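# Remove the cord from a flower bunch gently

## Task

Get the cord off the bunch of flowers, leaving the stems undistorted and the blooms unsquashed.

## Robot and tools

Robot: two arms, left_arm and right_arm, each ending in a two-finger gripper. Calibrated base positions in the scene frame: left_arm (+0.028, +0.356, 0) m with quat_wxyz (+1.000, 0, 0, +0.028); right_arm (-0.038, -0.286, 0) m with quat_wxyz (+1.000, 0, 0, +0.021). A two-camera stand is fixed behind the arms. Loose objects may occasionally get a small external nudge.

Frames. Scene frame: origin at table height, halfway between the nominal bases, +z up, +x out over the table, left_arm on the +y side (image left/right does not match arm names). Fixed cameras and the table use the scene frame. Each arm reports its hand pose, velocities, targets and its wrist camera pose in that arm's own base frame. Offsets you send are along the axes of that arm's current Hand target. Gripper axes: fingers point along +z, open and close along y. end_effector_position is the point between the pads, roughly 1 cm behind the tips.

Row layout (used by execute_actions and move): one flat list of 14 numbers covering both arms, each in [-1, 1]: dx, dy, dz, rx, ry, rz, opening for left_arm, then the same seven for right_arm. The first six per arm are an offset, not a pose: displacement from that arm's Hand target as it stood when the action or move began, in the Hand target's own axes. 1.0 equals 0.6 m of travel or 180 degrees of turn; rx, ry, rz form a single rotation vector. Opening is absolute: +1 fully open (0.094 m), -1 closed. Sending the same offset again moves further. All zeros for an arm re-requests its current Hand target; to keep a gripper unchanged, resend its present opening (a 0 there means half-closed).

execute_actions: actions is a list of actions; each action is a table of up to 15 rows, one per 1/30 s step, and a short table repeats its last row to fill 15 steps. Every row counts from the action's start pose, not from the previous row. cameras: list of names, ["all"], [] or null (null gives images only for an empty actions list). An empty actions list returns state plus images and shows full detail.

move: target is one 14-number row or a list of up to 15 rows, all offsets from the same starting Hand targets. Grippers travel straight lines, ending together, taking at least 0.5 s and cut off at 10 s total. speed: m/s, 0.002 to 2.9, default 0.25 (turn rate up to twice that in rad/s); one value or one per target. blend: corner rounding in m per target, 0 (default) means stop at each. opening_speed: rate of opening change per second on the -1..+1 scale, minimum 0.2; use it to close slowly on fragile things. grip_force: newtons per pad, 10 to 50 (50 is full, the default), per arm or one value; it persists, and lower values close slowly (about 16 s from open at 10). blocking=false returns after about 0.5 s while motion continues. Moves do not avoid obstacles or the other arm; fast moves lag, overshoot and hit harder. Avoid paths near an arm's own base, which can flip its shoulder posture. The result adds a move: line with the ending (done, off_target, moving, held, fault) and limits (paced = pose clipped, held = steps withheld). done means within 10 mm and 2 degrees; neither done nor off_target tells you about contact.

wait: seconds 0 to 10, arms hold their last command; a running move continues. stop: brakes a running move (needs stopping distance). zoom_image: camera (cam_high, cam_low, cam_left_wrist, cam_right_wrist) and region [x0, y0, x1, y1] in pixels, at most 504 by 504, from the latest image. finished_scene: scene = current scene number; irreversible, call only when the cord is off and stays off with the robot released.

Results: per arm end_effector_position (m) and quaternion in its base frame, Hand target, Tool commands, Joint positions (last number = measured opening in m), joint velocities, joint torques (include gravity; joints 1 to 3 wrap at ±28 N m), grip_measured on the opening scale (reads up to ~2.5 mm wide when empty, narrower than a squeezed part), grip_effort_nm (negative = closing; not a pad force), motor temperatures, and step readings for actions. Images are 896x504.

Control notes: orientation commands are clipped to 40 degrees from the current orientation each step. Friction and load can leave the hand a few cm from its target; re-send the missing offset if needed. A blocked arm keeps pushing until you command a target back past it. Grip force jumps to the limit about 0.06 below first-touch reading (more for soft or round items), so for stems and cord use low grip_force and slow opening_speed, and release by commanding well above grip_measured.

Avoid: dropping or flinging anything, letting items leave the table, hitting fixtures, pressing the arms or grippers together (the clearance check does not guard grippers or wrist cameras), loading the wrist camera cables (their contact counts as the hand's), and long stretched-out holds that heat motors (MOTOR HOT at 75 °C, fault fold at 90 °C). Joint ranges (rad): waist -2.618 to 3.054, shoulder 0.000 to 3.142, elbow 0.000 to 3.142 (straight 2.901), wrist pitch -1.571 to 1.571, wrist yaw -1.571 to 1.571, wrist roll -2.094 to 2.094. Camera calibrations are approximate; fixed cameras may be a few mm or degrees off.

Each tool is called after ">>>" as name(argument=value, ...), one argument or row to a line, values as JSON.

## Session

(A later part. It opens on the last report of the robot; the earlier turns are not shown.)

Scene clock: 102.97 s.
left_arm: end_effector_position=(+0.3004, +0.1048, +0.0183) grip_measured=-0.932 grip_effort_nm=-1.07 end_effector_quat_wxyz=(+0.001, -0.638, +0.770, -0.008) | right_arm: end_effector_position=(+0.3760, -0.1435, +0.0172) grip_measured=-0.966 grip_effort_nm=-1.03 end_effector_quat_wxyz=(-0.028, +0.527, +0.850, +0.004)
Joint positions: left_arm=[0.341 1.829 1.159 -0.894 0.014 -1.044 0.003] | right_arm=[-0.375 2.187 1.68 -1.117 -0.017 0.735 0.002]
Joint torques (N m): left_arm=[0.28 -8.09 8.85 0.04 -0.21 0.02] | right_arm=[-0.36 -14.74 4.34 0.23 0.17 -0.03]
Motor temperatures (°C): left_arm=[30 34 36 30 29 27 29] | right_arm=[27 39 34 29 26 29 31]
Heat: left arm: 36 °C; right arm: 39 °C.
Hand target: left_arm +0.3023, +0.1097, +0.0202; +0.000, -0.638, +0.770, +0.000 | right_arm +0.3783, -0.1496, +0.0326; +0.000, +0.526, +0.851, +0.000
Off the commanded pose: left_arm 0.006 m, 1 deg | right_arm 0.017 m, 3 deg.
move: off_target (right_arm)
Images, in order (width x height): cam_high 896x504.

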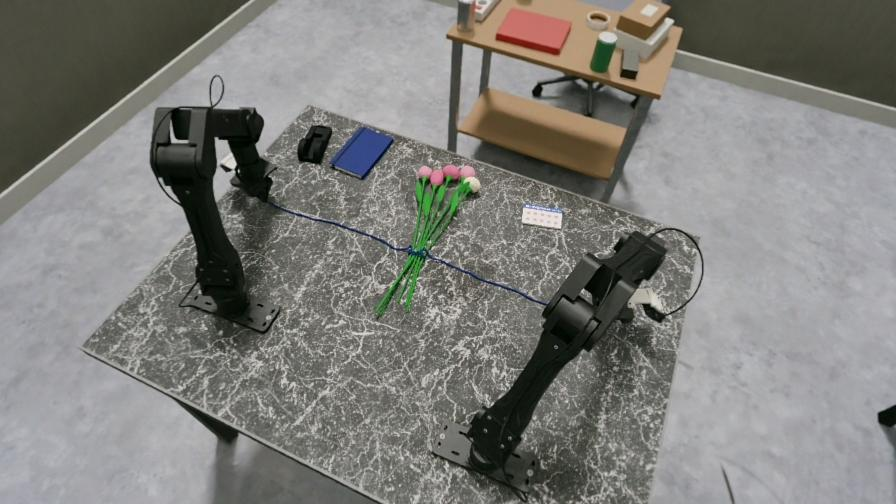

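>>> move(
  target=[
    [0.1147,-0.0217,0.0167,0,0,0,-1, 0.067,0.0522,0.02,0,0,0,-1],
    [0.1147,-0.0217,0.0167,0,0,0,-0.3, 0.067,0.0522,0.02,0,0,0,-0.3],
    [0.1147,-0.0217,-0.0833,0,0,0,-0.3, 0.067,0.0522,-0.1,0,0,0,-0.3],
    [0.6274,-0.1186,-0.1333,0,0,0.096,-0.3, 0.067,0.0522,-0.13,0,0,0,-0.3],
  ],
  speed=[0.1,0.1,0.12,0.2],
  blend=[0,0,0.03,0],
  cameras=["cam_high","cam_left_wrist","cam_low"],
)

Scene clock: 116.30 s.
left_arm: end_effector_position=(+0.3003, -0.2761, +0.1051) grip_measured=-0.303 grip_effort_nm=0.11 end_effector_quat_wxyz=(+0.001, -0.510, +0.860, -0.015) | right_arm: end_effector_position=(+0.3855, -0.0985, +0.0885) grip_measured=-0.301 grip_effort_nm=0.07 end_effector_quat_wxyz=(-0.024, +0.525, +0.851, -0.001)
Joint positions: left_arm=[-0.743 2.079 1.863 -1.325 0.006 -1.815 0.033] | right_arm=[-0.258 2.12 1.859 -1.358 -0.012 0.848 0.033]
Joint torques (N m): left_arm=[0.39 -9.66 9.42 0 -0.11 -0.1] | right_arm=[0.55 -13.6 7.66 -0.13 0.19 0.11]
Heat: left arm: 37 °C; right arm: 41 °C.
Hand target: left_arm +0.3024, -0.2735, +0.1002; +0.000, -0.515, +0.857, +0.000 | right_arm +0.3885, -0.0996, +0.1107; +0.000, +0.526, +0.851, +0.000
Off the commanded pose: left_arm 0.006 m, 2 deg | right_arm 0.022 m, 3 deg.
move: off_target (right_arm); target 2's new opening was sent with right_arm's hand 0.012 m and 3 deg from that target
camera_calibration:
cam_left_wrist: T_world_to_cam=[[0.81116, -0.578822, 0.0835667, -0.415737], [-0.494292, -0.602187, 0.626934, -0.0606408], [-0.31256, -0.54985, -0.774578, 0.126051], [0, 0, 0, 1]] pos_world=[0.346653, -0.207846, 0.170396]
Images, in order (width x height): cam_high 896x504, cam_low 896x504, cam_left_wrist 896x504.

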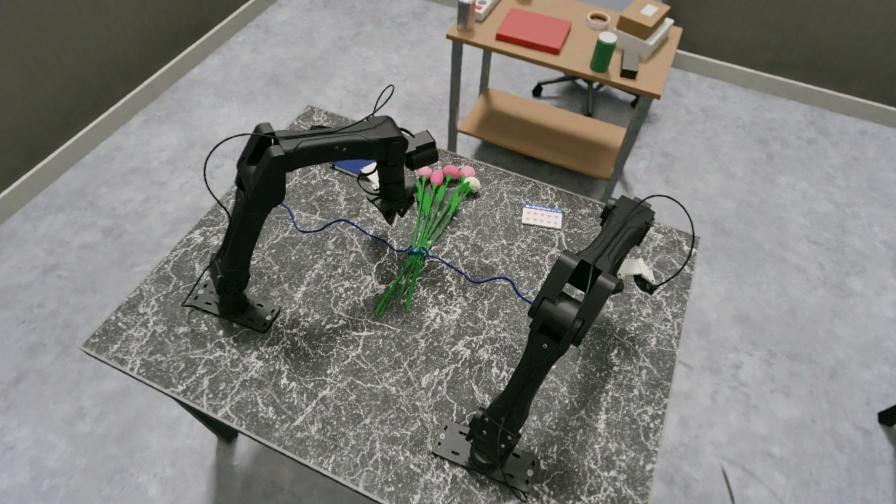

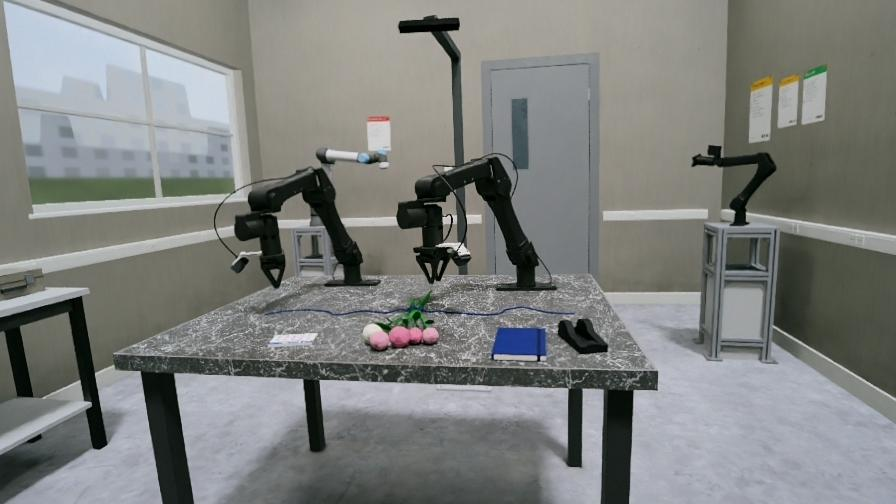

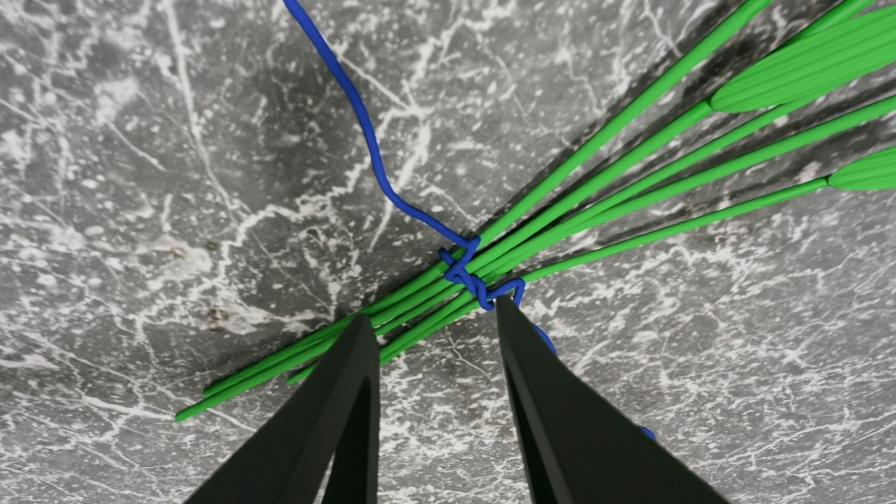

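>>> move(
  target=[
    [-0.0175,0.0278,0.12,0,0,0,-0.3, 0,0,0,0,0,0,-0.3],
    [-0.0175,0.0278,0.1533,0,0,0,-0.3, 0,0,0,0,0,0,-0.3],
  ],
  speed=[0.12,0.04],
  blend=[0.01,0],
  cameras=["cam_left_wrist"],
)

Scene clock: 122.37 s.
left_arm: end_effector_position=(+0.2942, -0.2632, +0.0198) grip_measured=-0.303 grip_effort_nm=0.11 end_effector_quat_wxyz=(+0.001, -0.514, +0.858, -0.014) | right_arm: end_effector_position=(+0.3855, -0.0985, +0.0885) grip_measured=-0.301 grip_effort_nm=0.07 end_effector_quat_wxyz=(-0.024, +0.525, +0.851, -0.001)
Joint positions: left_arm=[-0.729 2.079 1.52 -0.984 0.006 -1.81 0.033] | right_arm=[-0.258 2.12 1.859 -1.358 -0.012 0.848 0.033]
Joint torques (N m): left_arm=[0.54 -10.45 4.63 0.34 -0.13 0] | right_arm=[0.39 -13.59 7.66 -0.14 0.11 0.11]
Heat: left arm: 37 °C; right arm: 41 °C.
Hand target: left_arm +0.2925, -0.2563, +0.0082; +0.000, -0.515, +0.857, +0.000 | right_arm +0.3885, -0.0996, +0.1107; +0.000, +0.526, +0.851, +0.000
Off the commanded pose: left_arm 0.013 m, 2 deg | right_arm 0.022 m, 3 deg.
move: off_target (left_arm, right_arm)
camera_calibration:
cam_left_wrist: T_world_to_cam=[[0.816337, -0.571818, 0.0813523, -0.395783], [-0.487977, -0.607473, 0.626782, -0.00563694], [-0.308986, -0.551363, -0.774936, 0.0638288], [0, 0, 0, 1]] pos_world=[0.340064, -0.194547, 0.0851942]
Images, in order (width x height): cam_left_wrist 896x504.

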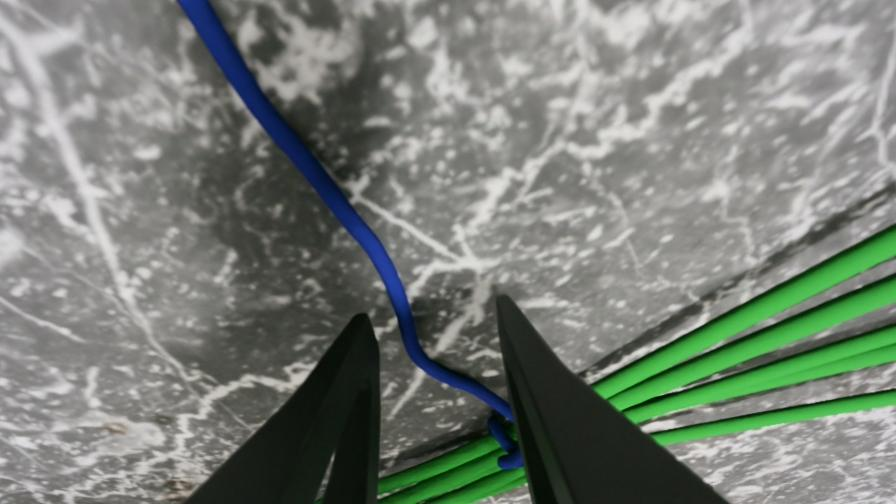

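>>> move(
  target=[
    [0,0.01,0.0175,0,0,0,-0.3, 0,0,0,0,0,0,-0.3],
    [0,0.01,0.0175,0,0,0,-1, 0,0,0,0,0,0,-0.3],
  ],
  speed=0.04,
  opening_speed=0.9,
)

Scene clock: 126.50 s.
left_arm: end_effector_position=(+0.2915, -0.2608, +0.0120) grip_measured=-0.928 grip_effort_nm=-1.06 end_effector_quat_wxyz=(+0.001, -0.514, +0.858, -0.014) | right_arm: end_effector_position=(+0.3855, -0.0985, +0.0885) grip_measured=-0.301 grip_effort_nm=0.07 end_effector_quat_wxyz=(-0.024, +0.525, +0.851, -0.001)
Joint positions: left_arm=[-0.729 2.075 1.482 -0.95 0.006 -1.81 0.003] | right_arm=[-0.258 2.12 1.859 -1.358 -0.012 0.848 0.033]
Joint torques (N m): left_arm=[0.24 -10.65 3.06 0.49 -0.12 -0.02] | right_arm=[0.35 -13.37 7.69 -0.05 0.14 0.09]
Heat: left arm: 37 °C; right arm: 42 °C.
Hand target: left_arm +0.2872, -0.2535, -0.0023; +0.000, -0.515, +0.857, +0.000 | right_arm +0.3885, -0.0996, +0.1107; +0.000, +0.526, +0.851, +0.000
Off the commanded pose: left_arm 0.017 m, 2 deg | right_arm 0.022 m, 3 deg.
move: off_target (left_arm, right_arm); target 2's new opening was sent with left_arm's hand 0.016 m and 1 deg from that target

>>> move(
  target=[
    [0.0537,-0.0286,-0.112,0,0,0.03,-1, 0,0,0,0,0,0,-0.3],
    [0.1362,-0.0686,-0.2283,0,0,0.094,-1, 0,0,0,0,0,0,-0.3],
  ],
  speed=[0.08,0.08],
  blend=[0.015,0],
  cameras=["cam_high","cam_low","cam_left_wrist"],
)

>>> zoom_image(
  camera="cam_high",
  region=[360, 200, 480, 300],
)

Scene clock: 136.37 s.
left_arm: end_effector_position=(+0.2863, -0.3450, +0.1412) grip_measured=-0.929 grip_effort_nm=-1.07 end_effector_quat_wxyz=(+0.007, -0.388, +0.921, -0.036) | right_arm: end_effector_position=(+0.3855, -0.0985, +0.0885) grip_measured=-0.301 grip_effort_nm=0.07 end_effector_quat_wxyz=(-0.024, +0.525, +0.851, -0.001)
Joint positions: left_arm=[-0.878 2.259 2.294 -1.534 0.006 -1.675 0.003] | right_arm=[-0.258 2.12 1.859 -1.358 -0.012 0.848 0.033]
Joint torques (N m): left_arm=[-0.39 -11.1 8.95 0.07 -0.12 0] | right_arm=[0.35 -13.65 7.8 -0.04 0.13 0.07]
Heat: left arm: 36 °C; right arm: 42 °C.
Hand target: left_arm +0.2852, -0.3450, +0.1347; +0.000, -0.383, +0.924, +0.000 | right_arm +0.3885, -0.0996, +0.1107; +0.000, +0.526, +0.851, +0.000
Off the commanded pose: left_arm 0.007 m, 4 deg | right_arm 0.022 m, 3 deg.
joint sent to its limit (left arm) — joint 4 (wrist pitch), lower limit. The joint targets still meet the commanded pose.
move: off_target (left_arm, right_arm)
camera_calibration:
cam_left_wrist: T_world_to_cam=[[0.621245, -0.773366, 0.126331, -0.46611], [-0.657811, -0.427076, 0.620395, -0.0235409], [-0.42584, -0.468519, -0.774048, 0.172241], [0, 0, 0, 1]] pos_world=[0.34743, -0.289829, 0.206812]
Images, in order (width x height): cam_high 896x504, cam_low 896x504, cam_left_wrist 896x504.

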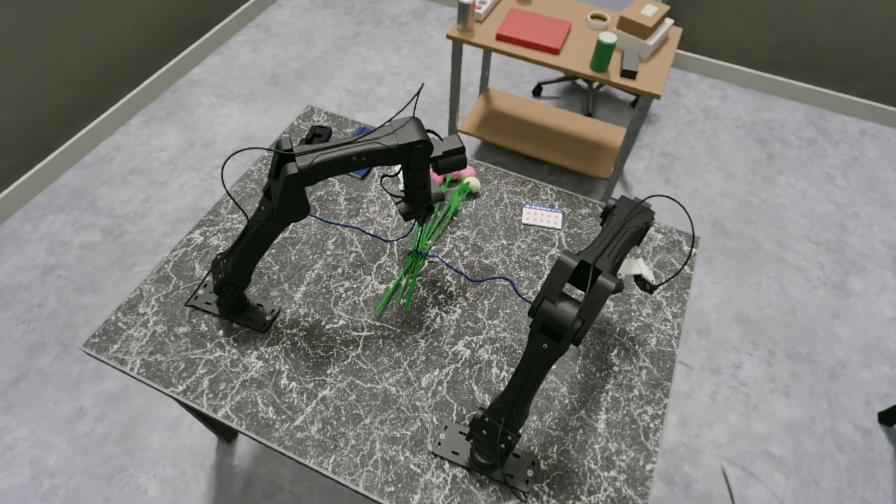

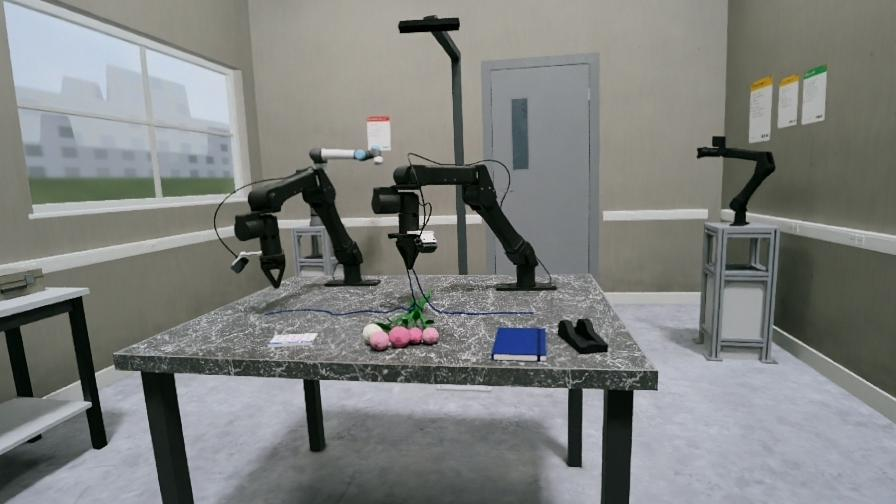

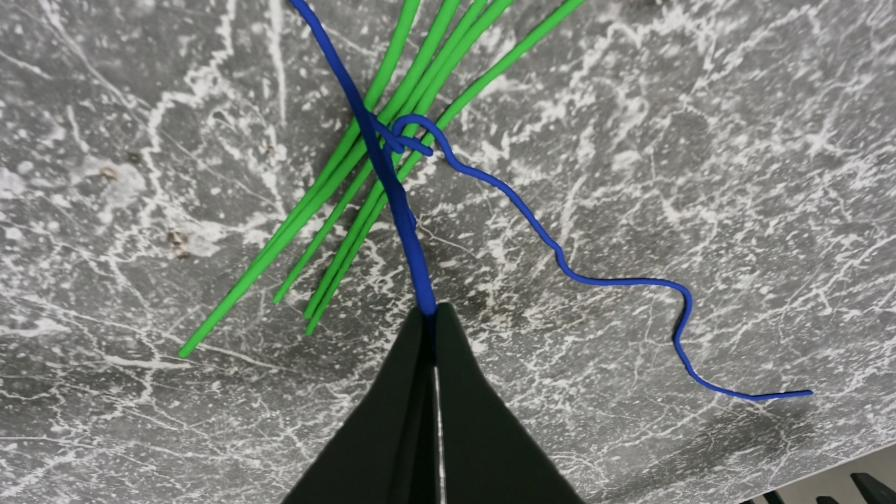

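Scaled by 4.200 from the camera's 896x504 image, which has a finer 1280x720 frame.

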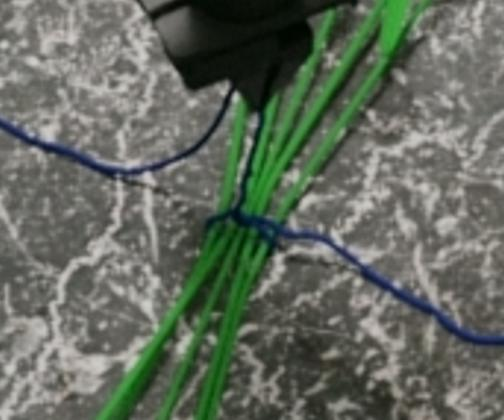

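>>> zoom_image(
  camera="cam_left_wrist",
  region=[330, 70, 500, 220],
)

Scaled by 2.965 from the camera's 896x504 image, which has a finer 1280x720 frame.

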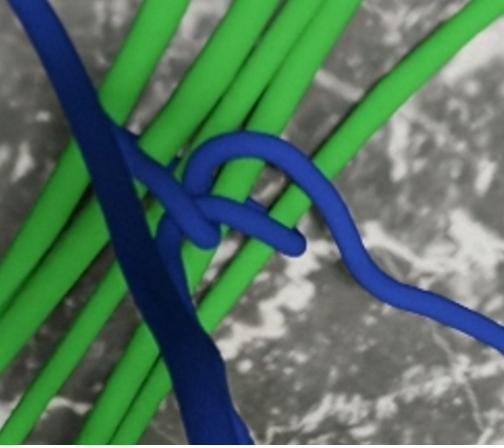

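>>> move(
  target=[
    [0.0686,-0.0846,0.0745,0,0,0,-1, 0,0,0,0,0,0,-0.3],
    [0.0933,-0.1353,0.1995,0,0,0,-1, 0,0,0,0,0,0,-0.3],
  ],
  speed=[0.08,0.08],
  blend=[0.02,0],
  cameras=["cam_high","cam_left_wrist"],
)

>>> zoom_image(
  camera="cam_high",
  region=[360, 200, 480, 300],
)

Scene clock: 147.17 s.
left_arm: end_effector_position=(+0.3032, -0.4359, +0.0249) grip_measured=-0.929 grip_effort_nm=-1.07 end_effector_quat_wxyz=(+0.005, -0.385, +0.922, -0.038) | right_arm: end_effector_position=(+0.3855, -0.0985, +0.0885) grip_measured=-0.301 grip_effort_nm=0.07 end_effector_quat_wxyz=(-0.024, +0.525, +0.851, -0.001)
Joint positions: left_arm=[-0.963 2.804 2.84 -1.529 0.006 -1.754 0.003] | right_arm=[-0.258 2.12 1.859 -1.358 -0.012 0.848 0.033]
Joint torques (N m): left_arm=[-0.65 -14.08 9.21 0.45 -0.13 -0.08] | right_arm=[0.51 -13.55 7.58 -0.13 0.11 0.05]
Heat: left arm: 37 °C; right arm: 43 °C.
Hand target: left_arm +0.3033, -0.4420, +0.0150; +0.000, -0.384, +0.924, +0.000 | right_arm +0.3885, -0.0996, +0.1107; +0.000, +0.526, +0.851, +0.000
Off the commanded pose: left_arm 0.011 m, 4 deg | right_arm 0.022 m, 3 deg.
elbow stopped short (left arm): the move would have taken joint 3 (elbow) straighter than the controller allows.
move: off_target (left_arm, right_arm)
camera_calibration:
cam_left_wrist: T_world_to_cam=[[0.616049, -0.776798, 0.130644, -0.532245], [-0.659573, -0.418023, 0.624677, 0.0252989], [-0.430635, -0.471001, -0.769877, 0.0470086], [0, 0, 0, 1]] pos_world=[0.36482, -0.380731, 0.089922]
Images, in order (width x height): cam_high 896x504, cam_left_wrist 896x504.

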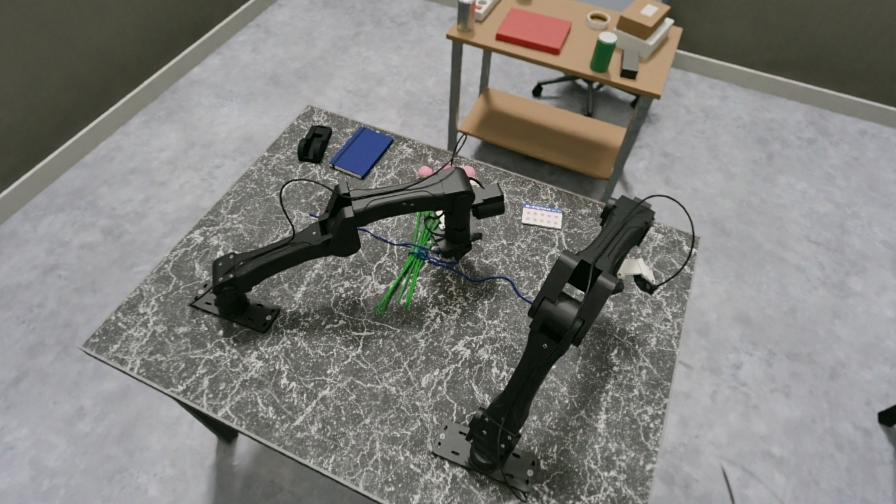

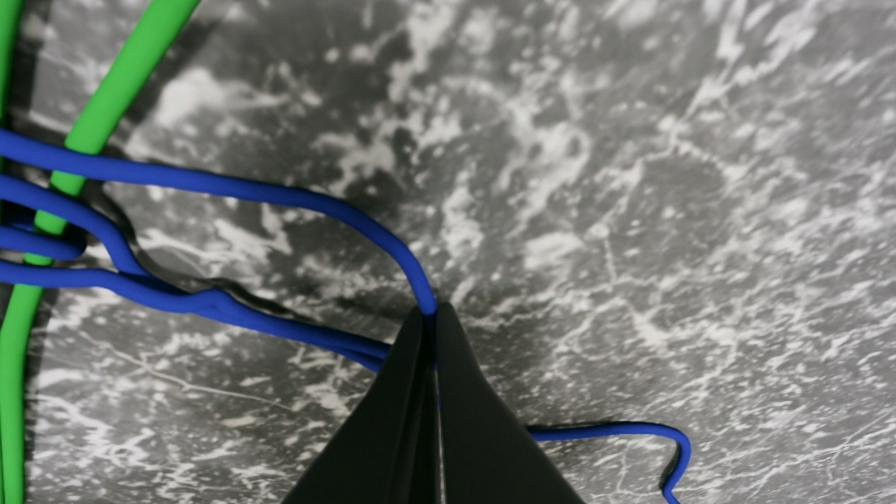

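Scaled by 4.200 from the camera's 896x504 image, which has a finer 1280x720 frame.

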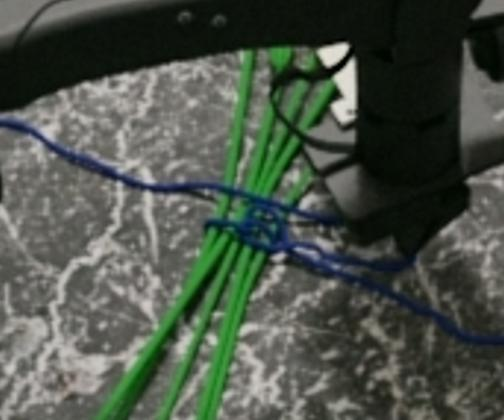

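>>> move(
  target=[
    [0,0,0.006,0,0,0,-1, 0,0,0,0,0,0,-0.3],
    [0,0,0.006,0,0,0,-0.55, 0,0,0,0,0,0,-0.3],
    [0,0,-0.1,0,0,0,-0.55, 0,0,0,0,0,0,-0.3],
    [-0.1638,0.1709,-0.1583,0,0,-0.03,-0.55, 0.24,0.13,-0.0155,0,0,0.03,-0.3],
    [-0.376,0.383,-0.2083,0,0,-0.083,-0.55, 0.4915,0.2639,-0.0155,0,0,0.064,-0.3],
  ],
  speed=[0.1,0.1,0.1,0.2,0.25],
  blend=[0,0,0.02,0.05,0],
  cameras=["cam_high","cam_right_wrist"],
)

>>> zoom_image(
  camera="cam_high",
  region=[360, 200, 500, 310],
)

Scene clock: 158.10 s.
left_arm: end_effector_position=(+0.3027, -0.1210, +0.1394) grip_measured=-0.553 grip_effort_nm=0.11 end_effector_quat_wxyz=(-0.004, -0.504, +0.864, +0.001) | right_arm: end_effector_position=(+0.3975, +0.2400, +0.1315) grip_measured=-0.301 grip_effort_nm=0.07 end_effector_quat_wxyz=(+0.011, +0.603, +0.797, +0.043)
Joint positions: left_arm=[-0.38 1.784 1.596 -1.389 0.006 -1.437 0.021] | right_arm=[0.536 2.323 2.363 -1.524 -0.012 1.833 0.033]
Joint torques (N m): left_arm=[-0.29 -10.91 4.81 0.28 -0.11 0] | right_arm=[-0.54 -9.11 7.32 0.04 0.15 0.09]
Heat: left arm: 37 °C; right arm: 43 °C.
Hand target: left_arm +0.2997, -0.1199, +0.1399; +0.000, -0.500, +0.866, +0.000 | right_arm +0.3983, +0.2350, +0.1199; +0.000, +0.609, +0.793, +0.000
Off the commanded pose: left_arm 0.003 m, 1 deg | right_arm 0.013 m, 5 deg.
elbow stopped short (left arm): the move would have taken joint 3 (elbow) straighter than the controller allows.
joint sent to its limit (right arm) — joint 4 (wrist pitch), lower limit. The joint targets are off in orientation, not in position.
move: off_target (right_arm); target 2's new opening was sent with left_arm's hand 0.015 m and 5 deg from that target
camera_calibration:
cam_right_wrist: T_world_to_cam=[[-0.990614, -0.120722, -0.0641035, 0.432027], [-0.132909, 0.741241, 0.657949, -0.188808], [-0.0319129, 0.660294, -0.750329, 0.0572221], [0, 0, 0, 1]] pos_world=[0.404704, 0.154324, 0.194856]
Images, in order (width x height): cam_high 896x504, cam_right_wrist 896x504.

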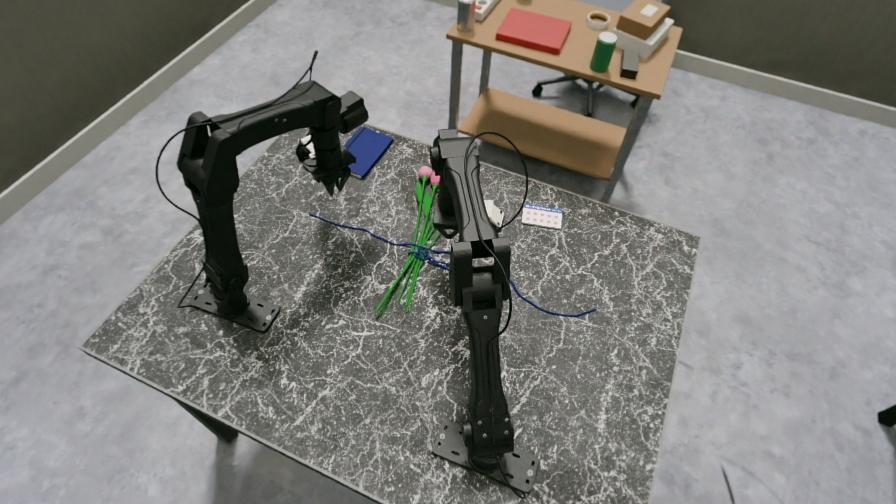

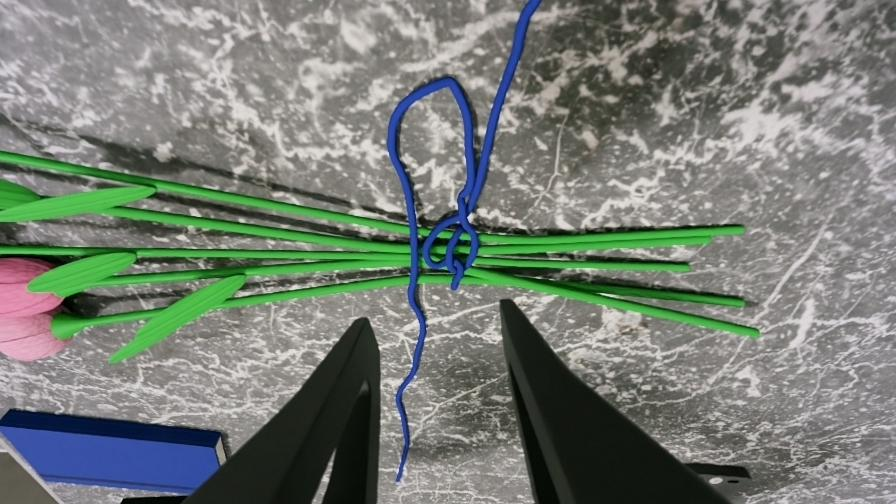

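Scaled by 3.600 from the camera's 896x504 image, which has a finer 1280x720 frame.

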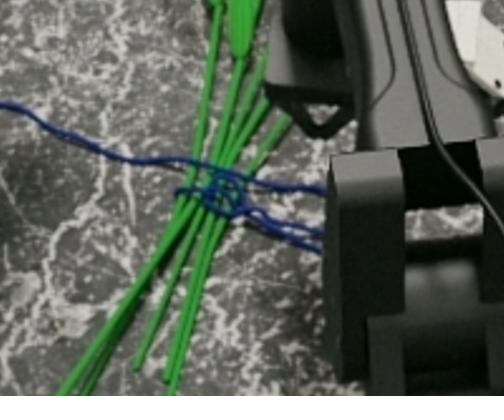

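>>> zoom_image(
  camera="cam_right_wrist",
  region=[370, 60, 570, 310],
)

Scaled by 2.016 from the camera's 896x504 image, which has a finer 1280x720 frame.

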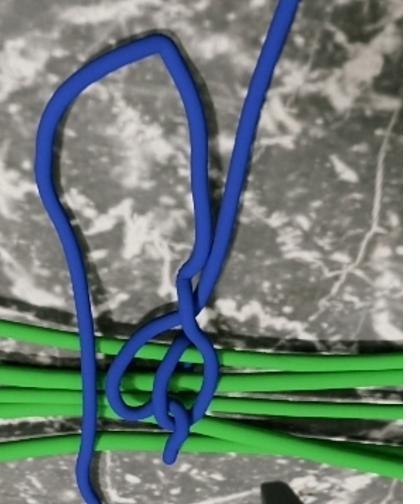

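>>> zoom_image(
  camera="cam_right_wrist",
  region=[412, 185, 502, 300],
)

Scaled by 4.383 from the camera's 896x504 image, which has a finer 1280x720 frame.

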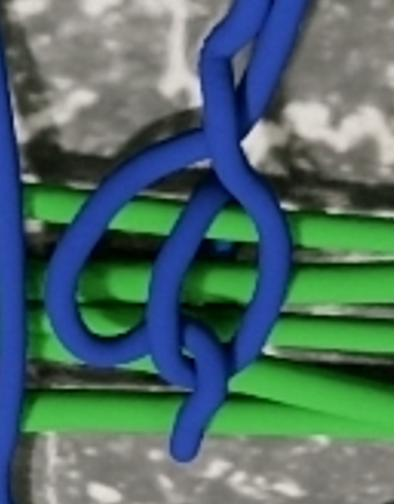

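>>> move(
  target=[0,0,0,0,0,0,-0.55, 0.0405,-0.0034,0.1367,0,0,0,-0.4],
  speed=0.12,
  cameras=["cam_right_wrist"],
)

Scene clock: 169.10 s.
left_arm: end_effector_position=(+0.3027, -0.1210, +0.1394) grip_measured=-0.553 grip_effort_nm=0.11 end_effector_quat_wxyz=(-0.004, -0.504, +0.864, +0.001) | right_arm: end_effector_position=(+0.3920, +0.2595, +0.0590) grip_measured=-0.399 grip_effort_nm=-0.07 end_effector_quat_wxyz=(+0.001, +0.607, +0.794, +0.021)
Joint positions: left_arm=[-0.38 1.784 1.596 -1.389 0.006 -1.437 0.021] | right_arm=[0.578 2.362 2.142 -1.31 -0.012 1.884 0.028]
Joint torques (N m): left_arm=[-0.28 -10.92 4.77 0.29 -0.11 0] | right_arm=[0.31 -9.54 5.15 0.29 0.08 0.04]
Heat: left arm: 37 °C; right arm: 40 °C.
Hand target: left_arm +0.2997, -0.1199, +0.1399; +0.000, -0.500, +0.866, +0.000 | right_arm +0.3901, +0.2578, +0.0379; +0.000, +0.609, +0.793, +0.000
Off the commanded pose: left_arm 0.003 m, 1 deg | right_arm 0.021 m, 3 deg.
move: off_target (right_arm)
camera_calibration:
cam_right_wrist: T_world_to_cam=[[-0.993457, -0.112302, -0.0207957, 0.420608], [-0.0990503, 0.756528, 0.646417, -0.172724], [-0.0568612, 0.644247, -0.762701, 0.00445984], [0, 0, 0, 1]] pos_world=[0.401001, 0.175033, 0.1238]
Images, in order (width x height): cam_right_wrist 896x504.

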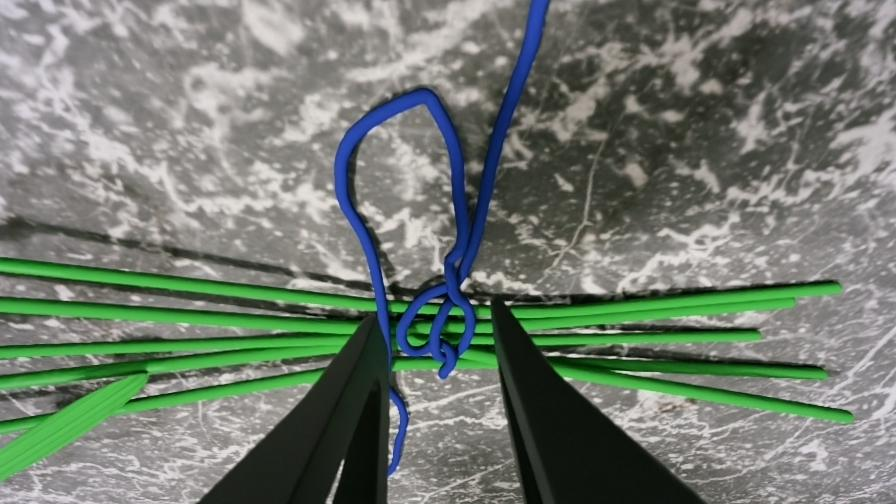

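>>> move(
  target=[0,0,0,0,0,0,-0.55, -0.0097,-0.0122,0.045,0,0,0,-0.4],
  speed=0.08,
  cameras=["cam_right_wrist"],
)

Scene clock: 173.50 s.
left_arm: end_effector_position=(+0.3027, -0.1210, +0.1394) grip_measured=-0.553 grip_effort_nm=0.11 end_effector_quat_wxyz=(-0.004, -0.504, +0.864, +0.001) | right_arm: end_effector_position=(+0.3859, +0.2555, +0.0209) grip_measured=-0.399 grip_effort_nm=-0.07 end_effector_quat_wxyz=(-0.002, +0.607, +0.794, +0.012)
Joint positions: left_arm=[-0.38 1.784 1.596 -1.389 0.006 -1.437 0.021] | right_arm=[0.578 2.362 1.992 -1.18 -0.012 1.884 0.028]
Joint torques (N m): left_arm=[-0.27 -10.95 4.77 0.28 -0.11 0.01] | right_arm=[-0.13 -11.44 4.48 0.29 0.11 0.03]
Heat: left arm: 37 °C; right arm: 40 °C.
Hand target: left_arm +0.2997, -0.1199, +0.1399; +0.000, -0.500, +0.866, +0.000 | right_arm +0.3845, +0.2503, +0.0108; +0.000, +0.609, +0.794, +0.000
Off the commanded pose: left_arm 0.003 m, 1 deg | right_arm 0.011 m, 1 deg.
move: off_target (right_arm)
camera_calibration:
cam_right_wrist: T_world_to_cam=[[-0.99365, -0.112495, -0.00205175, 0.412995], [-0.0878031, 0.763887, 0.639349, -0.151871], [-0.0703566, 0.63547, -0.768914, -0.0147301], [0, 0, 0, 1]] pos_world=[0.396001, 0.171833, 0.0866198]
Images, in order (width x height): cam_right_wrist 896x504.

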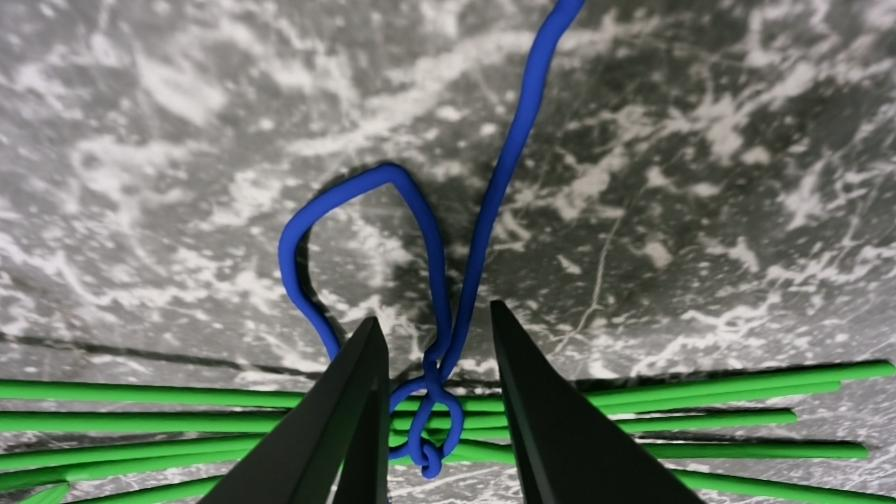

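>>> move(
  target=[
    [0,0,0,0,0,0,-0.55, 0,0,0.0217,0,0,0,-0.4],
    [0,0,0,0,0,0,-0.55, 0,0,0.0217,0,0,0,-1],
  ],
  speed=0.04,
  opening_speed=0.9,
  cameras=["cam_right_wrist"],
)

Scene clock: 177.33 s.
left_arm: end_effector_position=(+0.3027, -0.1210, +0.1394) grip_measured=-0.553 grip_effort_nm=0.11 end_effector_quat_wxyz=(-0.004, -0.504, +0.864, +0.001) | right_arm: end_effector_position=(+0.3873, +0.2564, +0.0128) grip_measured=-0.953 grip_effort_nm=-1.01 end_effector_quat_wxyz=(+0.000, +0.607, +0.794, +0.017)
Joint positions: left_arm=[-0.38 1.784 1.596 -1.389 0.006 -1.437 0.021] | right_arm=[0.578 2.362 1.959 -1.136 -0.012 1.884 0.002]
Joint torques (N m): left_arm=[-0.32 -10.92 4.72 0.28 -0.11 -0.01] | right_arm=[-0.44 -10.77 4.18 0.28 0.1 -0.07]
Heat: left arm: 37 °C; right arm: 39 °C.
Hand target: left_arm +0.2997, -0.1199, +0.1399; +0.000, -0.500, +0.866, +0.000 | right_arm +0.3844, +0.2502, -0.0022; +0.000, +0.609, +0.794, -0.001
Off the commanded pose: left_arm 0.003 m, 1 deg | right_arm 0.016 m, 2 deg.
move: off_target (right_arm); target 2's new opening was sent with right_arm's hand 0.016 m and 2 deg from that target
camera_calibration:
cam_right_wrist: T_world_to_cam=[[-0.993587, -0.112404, -0.012234, 0.414483], [-0.0938822, 0.759847, 0.643288, -0.143886], [-0.0630124, 0.640311, -0.765527, -0.0256314], [0, 0, 0, 1]] pos_world=[0.396701, 0.172333, 0.0780092]
Images, in order (width x height): cam_right_wrist 896x504.

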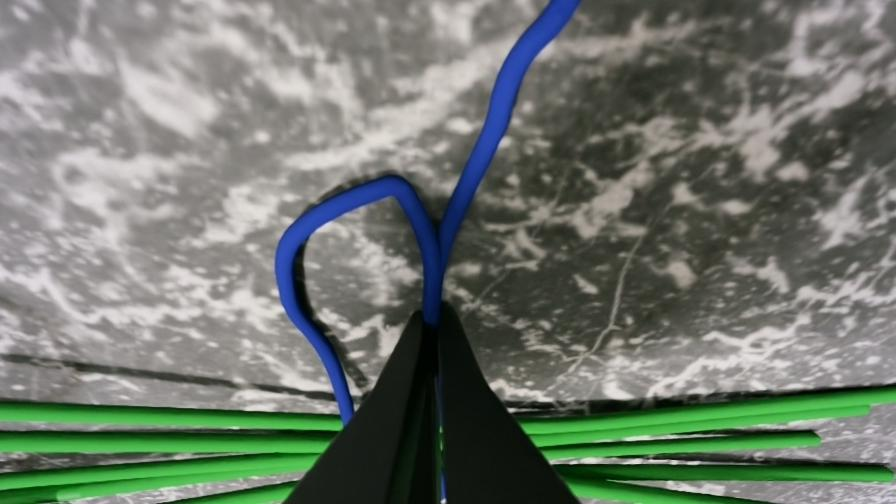

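>>> move(
  target=[0,0,0,0,0,0,-0.55, 0,0,-0.06,0,0,0,-1],
  speed=0.08,
  cameras=["cam_right_wrist","cam_high"],
)

>>> zoom_image(
  camera="cam_right_wrist",
  region=[380, 200, 500, 340],
)

Scene clock: 180.40 s.
left_arm: end_effector_position=(+0.3027, -0.1210, +0.1394) grip_measured=-0.553 grip_effort_nm=0.11 end_effector_quat_wxyz=(-0.004, -0.504, +0.864, +0.001) | right_arm: end_effector_position=(+0.3827, +0.2534, +0.0265) grip_measured=-0.953 grip_effort_nm=-1.03 end_effector_quat_wxyz=(-0.005, +0.607, +0.794, +0.003)
Joint positions: left_arm=[-0.38 1.784 1.596 -1.389 0.006 -1.437 0.021] | right_arm=[0.578 2.362 2.014 -1.22 -0.012 1.884 0.002]
Joint torques (N m): left_arm=[-0.32 -10.93 4.82 0.27 -0.11 0.01] | right_arm=[-0.36 -12.53 7.69 -0.13 0.11 0.04]
Heat: left arm: 36 °C; right arm: 39 °C.
Hand target: left_arm +0.2997, -0.1199, +0.1399; +0.000, -0.500, +0.866, +0.000 | right_arm +0.3844, +0.2503, +0.0338; +0.000, +0.609, +0.794, +0.000
Off the commanded pose: left_arm 0.003 m, 1 deg | right_arm 0.008 m, 1 deg.
move: done
camera_calibration:
cam_right_wrist: T_world_to_cam=[[-0.993564, -0.112399, 0.014039, 0.409109], [-0.0781758, 0.770117, 0.633094, -0.159165], [-0.0819711, 0.627922, -0.773947, -0.00282498], [0, 0, 0, 1]] pos_world=[0.393802, 0.170333, 0.0928365]
Images, in order (width x height): cam_high 896x504, cam_right_wrist 896x504.

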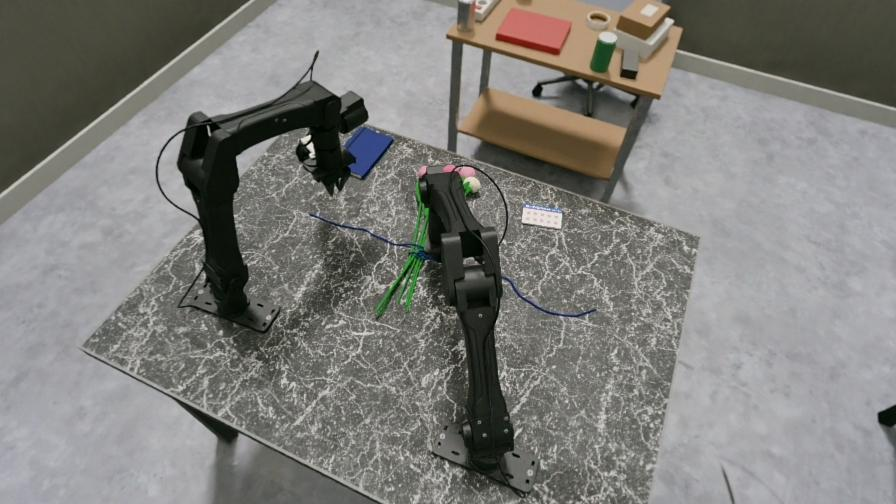

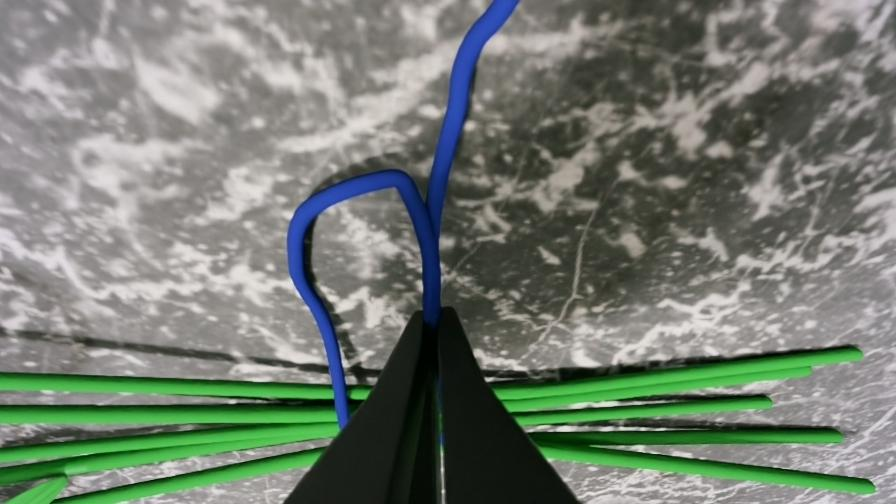

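Scaled by 3.600 from the camera's 896x504 image, which has a finer 1280x720 frame.

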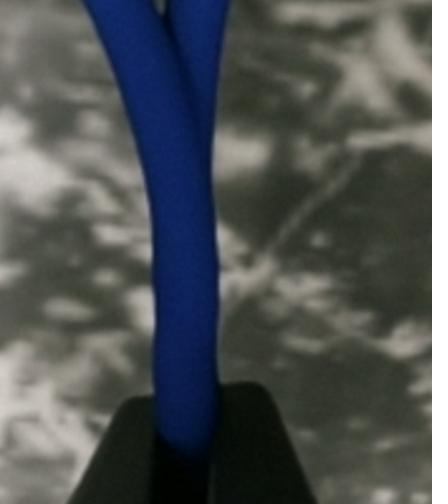

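>>> execute_actions(
  actions=[],
  cameras=["cam_left_wrist","cam_low"],
)

>>> zoom_image(
  camera="cam_low",
  region=[360, 270, 480, 350],
)

Scene clock: 184.93 s.
left_arm: end_effector_position=(+0.3027, -0.1210, +0.1394) grip_measured=-0.553 grip_effort_nm=0.11 end_effector_quat_wxyz=(-0.004, -0.504, +0.864, +0.001) | right_arm: end_effector_position=(+0.3826, +0.2533, +0.0265) grip_measured=-0.953 grip_effort_nm=-1.03 end_effector_quat_wxyz=(-0.005, +0.607, +0.794, +0.003)
Joint positions: left_arm=[-0.38 1.784 1.596 -1.389 0.006 -1.437 0.021] | right_arm=[0.578 2.362 2.014 -1.221 -0.012 1.884 0.002]
Joint velocities: within noise
Joint torques (N m): left_arm=[-0.31 -10.96 4.78 0.28 -0.13 0] | right_arm=[-0.25 -12.53 7.51 -0.11 0.12 0.02]
Motor temperatures (°C): left_arm=[30 36 36 29 29 27 28] | right_arm=[27 39 35 28 26 29 30]
Heat: left arm: 36 °C; right arm: 39 °C.
Hand target: left_arm +0.2997, -0.1199, +0.1399; +0.000, -0.500, +0.866, +0.000 | right_arm +0.3844, +0.2503, +0.0338; +0.000, +0.609, +0.794, +0.000
Tool commands: left_gripper/opening=-0.55 right_gripper/opening=-1.0
Off the commanded pose: left_arm 0.003 m, 1 deg | right_arm 0.008 m, 1 deg.
camera_calibration:
cam_left_wrist: T_world_to_cam=[[0.803908, -0.592647, 0.0500274, -0.32563], [-0.487635, -0.608626, 0.625928, 0.0097669], [-0.340506, -0.527583, -0.778275, 0.250424], [0, 0, 0, 1]] pos_world=[0.35181, -0.0549196, 0.205075]
Images, in order (width x height): cam_low 896x504, cam_left_wrist 896x504.

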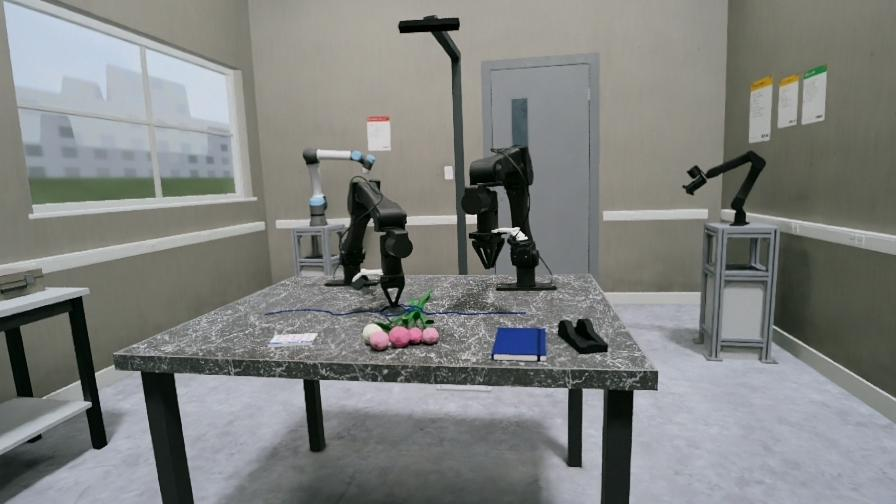

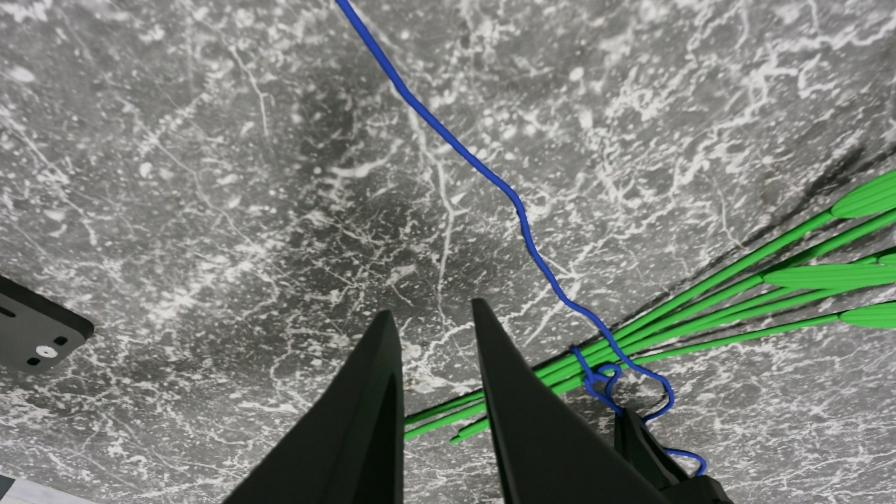

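Scaled by 4.200 from the camera's 896x504 image, which has a finer 1280x720 frame.

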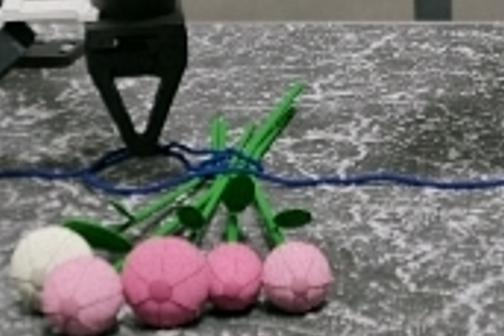

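>>> zoom_image(
  camera="cam_left_wrist",
  region=[550, 330, 730, 490],
)

Scaled by 2.800 from the camera's 896x504 image, which has a finer 1280x720 frame.

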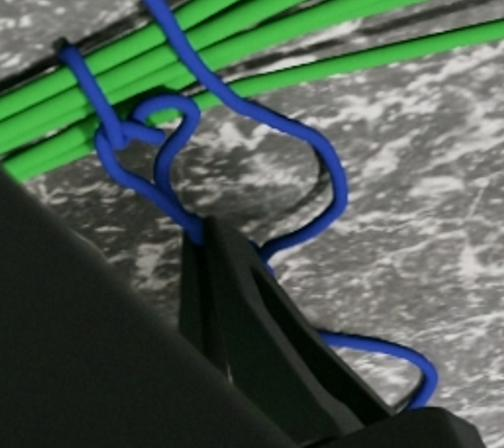

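>>> move(
  target=[
    [0,0,0,0,0,0,-0.55, 0,0,-0.0367,0,0,0,-1],
    [0,0,0,0,0,0,-0.55, 0.0518,-0.1932,-0.0367,0,0,-0.05,-1],
  ],
  speed=[0.08,0.07],
  blend=[0.01,0],
  cameras=["cam_high","cam_left_wrist"],
)

>>> zoom_image(
  camera="cam_high",
  region=[340, 150, 520, 330],
)

Scene clock: 190.77 s.
left_arm: end_effector_position=(+0.3027, -0.1210, +0.1394) grip_measured=-0.553 grip_effort_nm=0.11 end_effector_quat_wxyz=(-0.004, -0.504, +0.864, +0.001) | right_arm: end_effector_position=(+0.2659, +0.2522, +0.0454) grip_measured=-0.953 grip_effort_nm=-1.03 end_effector_quat_wxyz=(-0.009, +0.543, +0.839, -0.013)
Joint positions: left_arm=[-0.38 1.784 1.596 -1.389 0.006 -1.437 0.021] | right_arm=[0.75 1.999 1.507 -1.107 -0.012 1.899 0.002]
Joint torques (N m): left_arm=[-0.28 -10.91 4.78 0.29 -0.1 0] | right_arm=[0.42 -12.82 4.25 0.16 0.1 0.04]
Heat: left arm: 36 °C; right arm: 39 °C.
Hand target: left_arm +0.2997, -0.1199, +0.1399; +0.000, -0.500, +0.866, +0.000 | right_arm +0.2645, +0.2503, +0.0559; +0.000, +0.544, +0.839, +0.000
Off the commanded pose: left_arm 0.003 m, 1 deg | right_arm 0.011 m, 2 deg.
move: off_target (right_arm)
camera_calibration:
cam_left_wrist: T_world_to_cam=[[0.803908, -0.592647, 0.0500274, -0.32563], [-0.487635, -0.608626, 0.625928, 0.0097669], [-0.340506, -0.527583, -0.778275, 0.250424], [0, 0, 0, 1]] pos_world=[0.35181, -0.0549196, 0.205075]
Images, in order (width x height): cam_high 896x504, cam_left_wrist 896x504.

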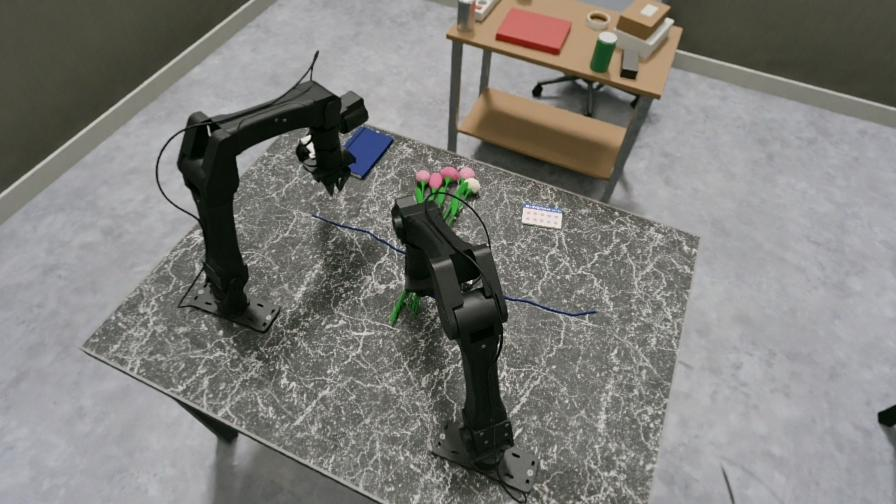

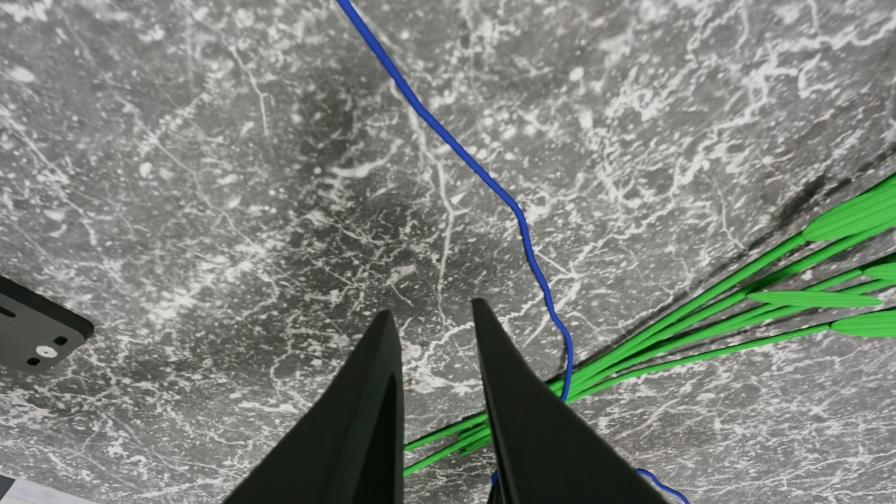

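Scaled by 2.800 from the camera's 896x504 image, which has a finer 1280x720 frame.

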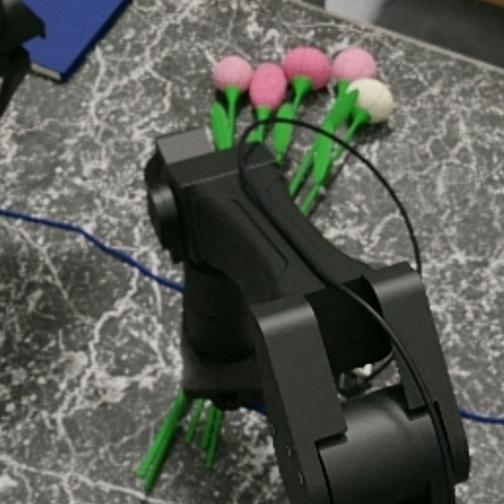

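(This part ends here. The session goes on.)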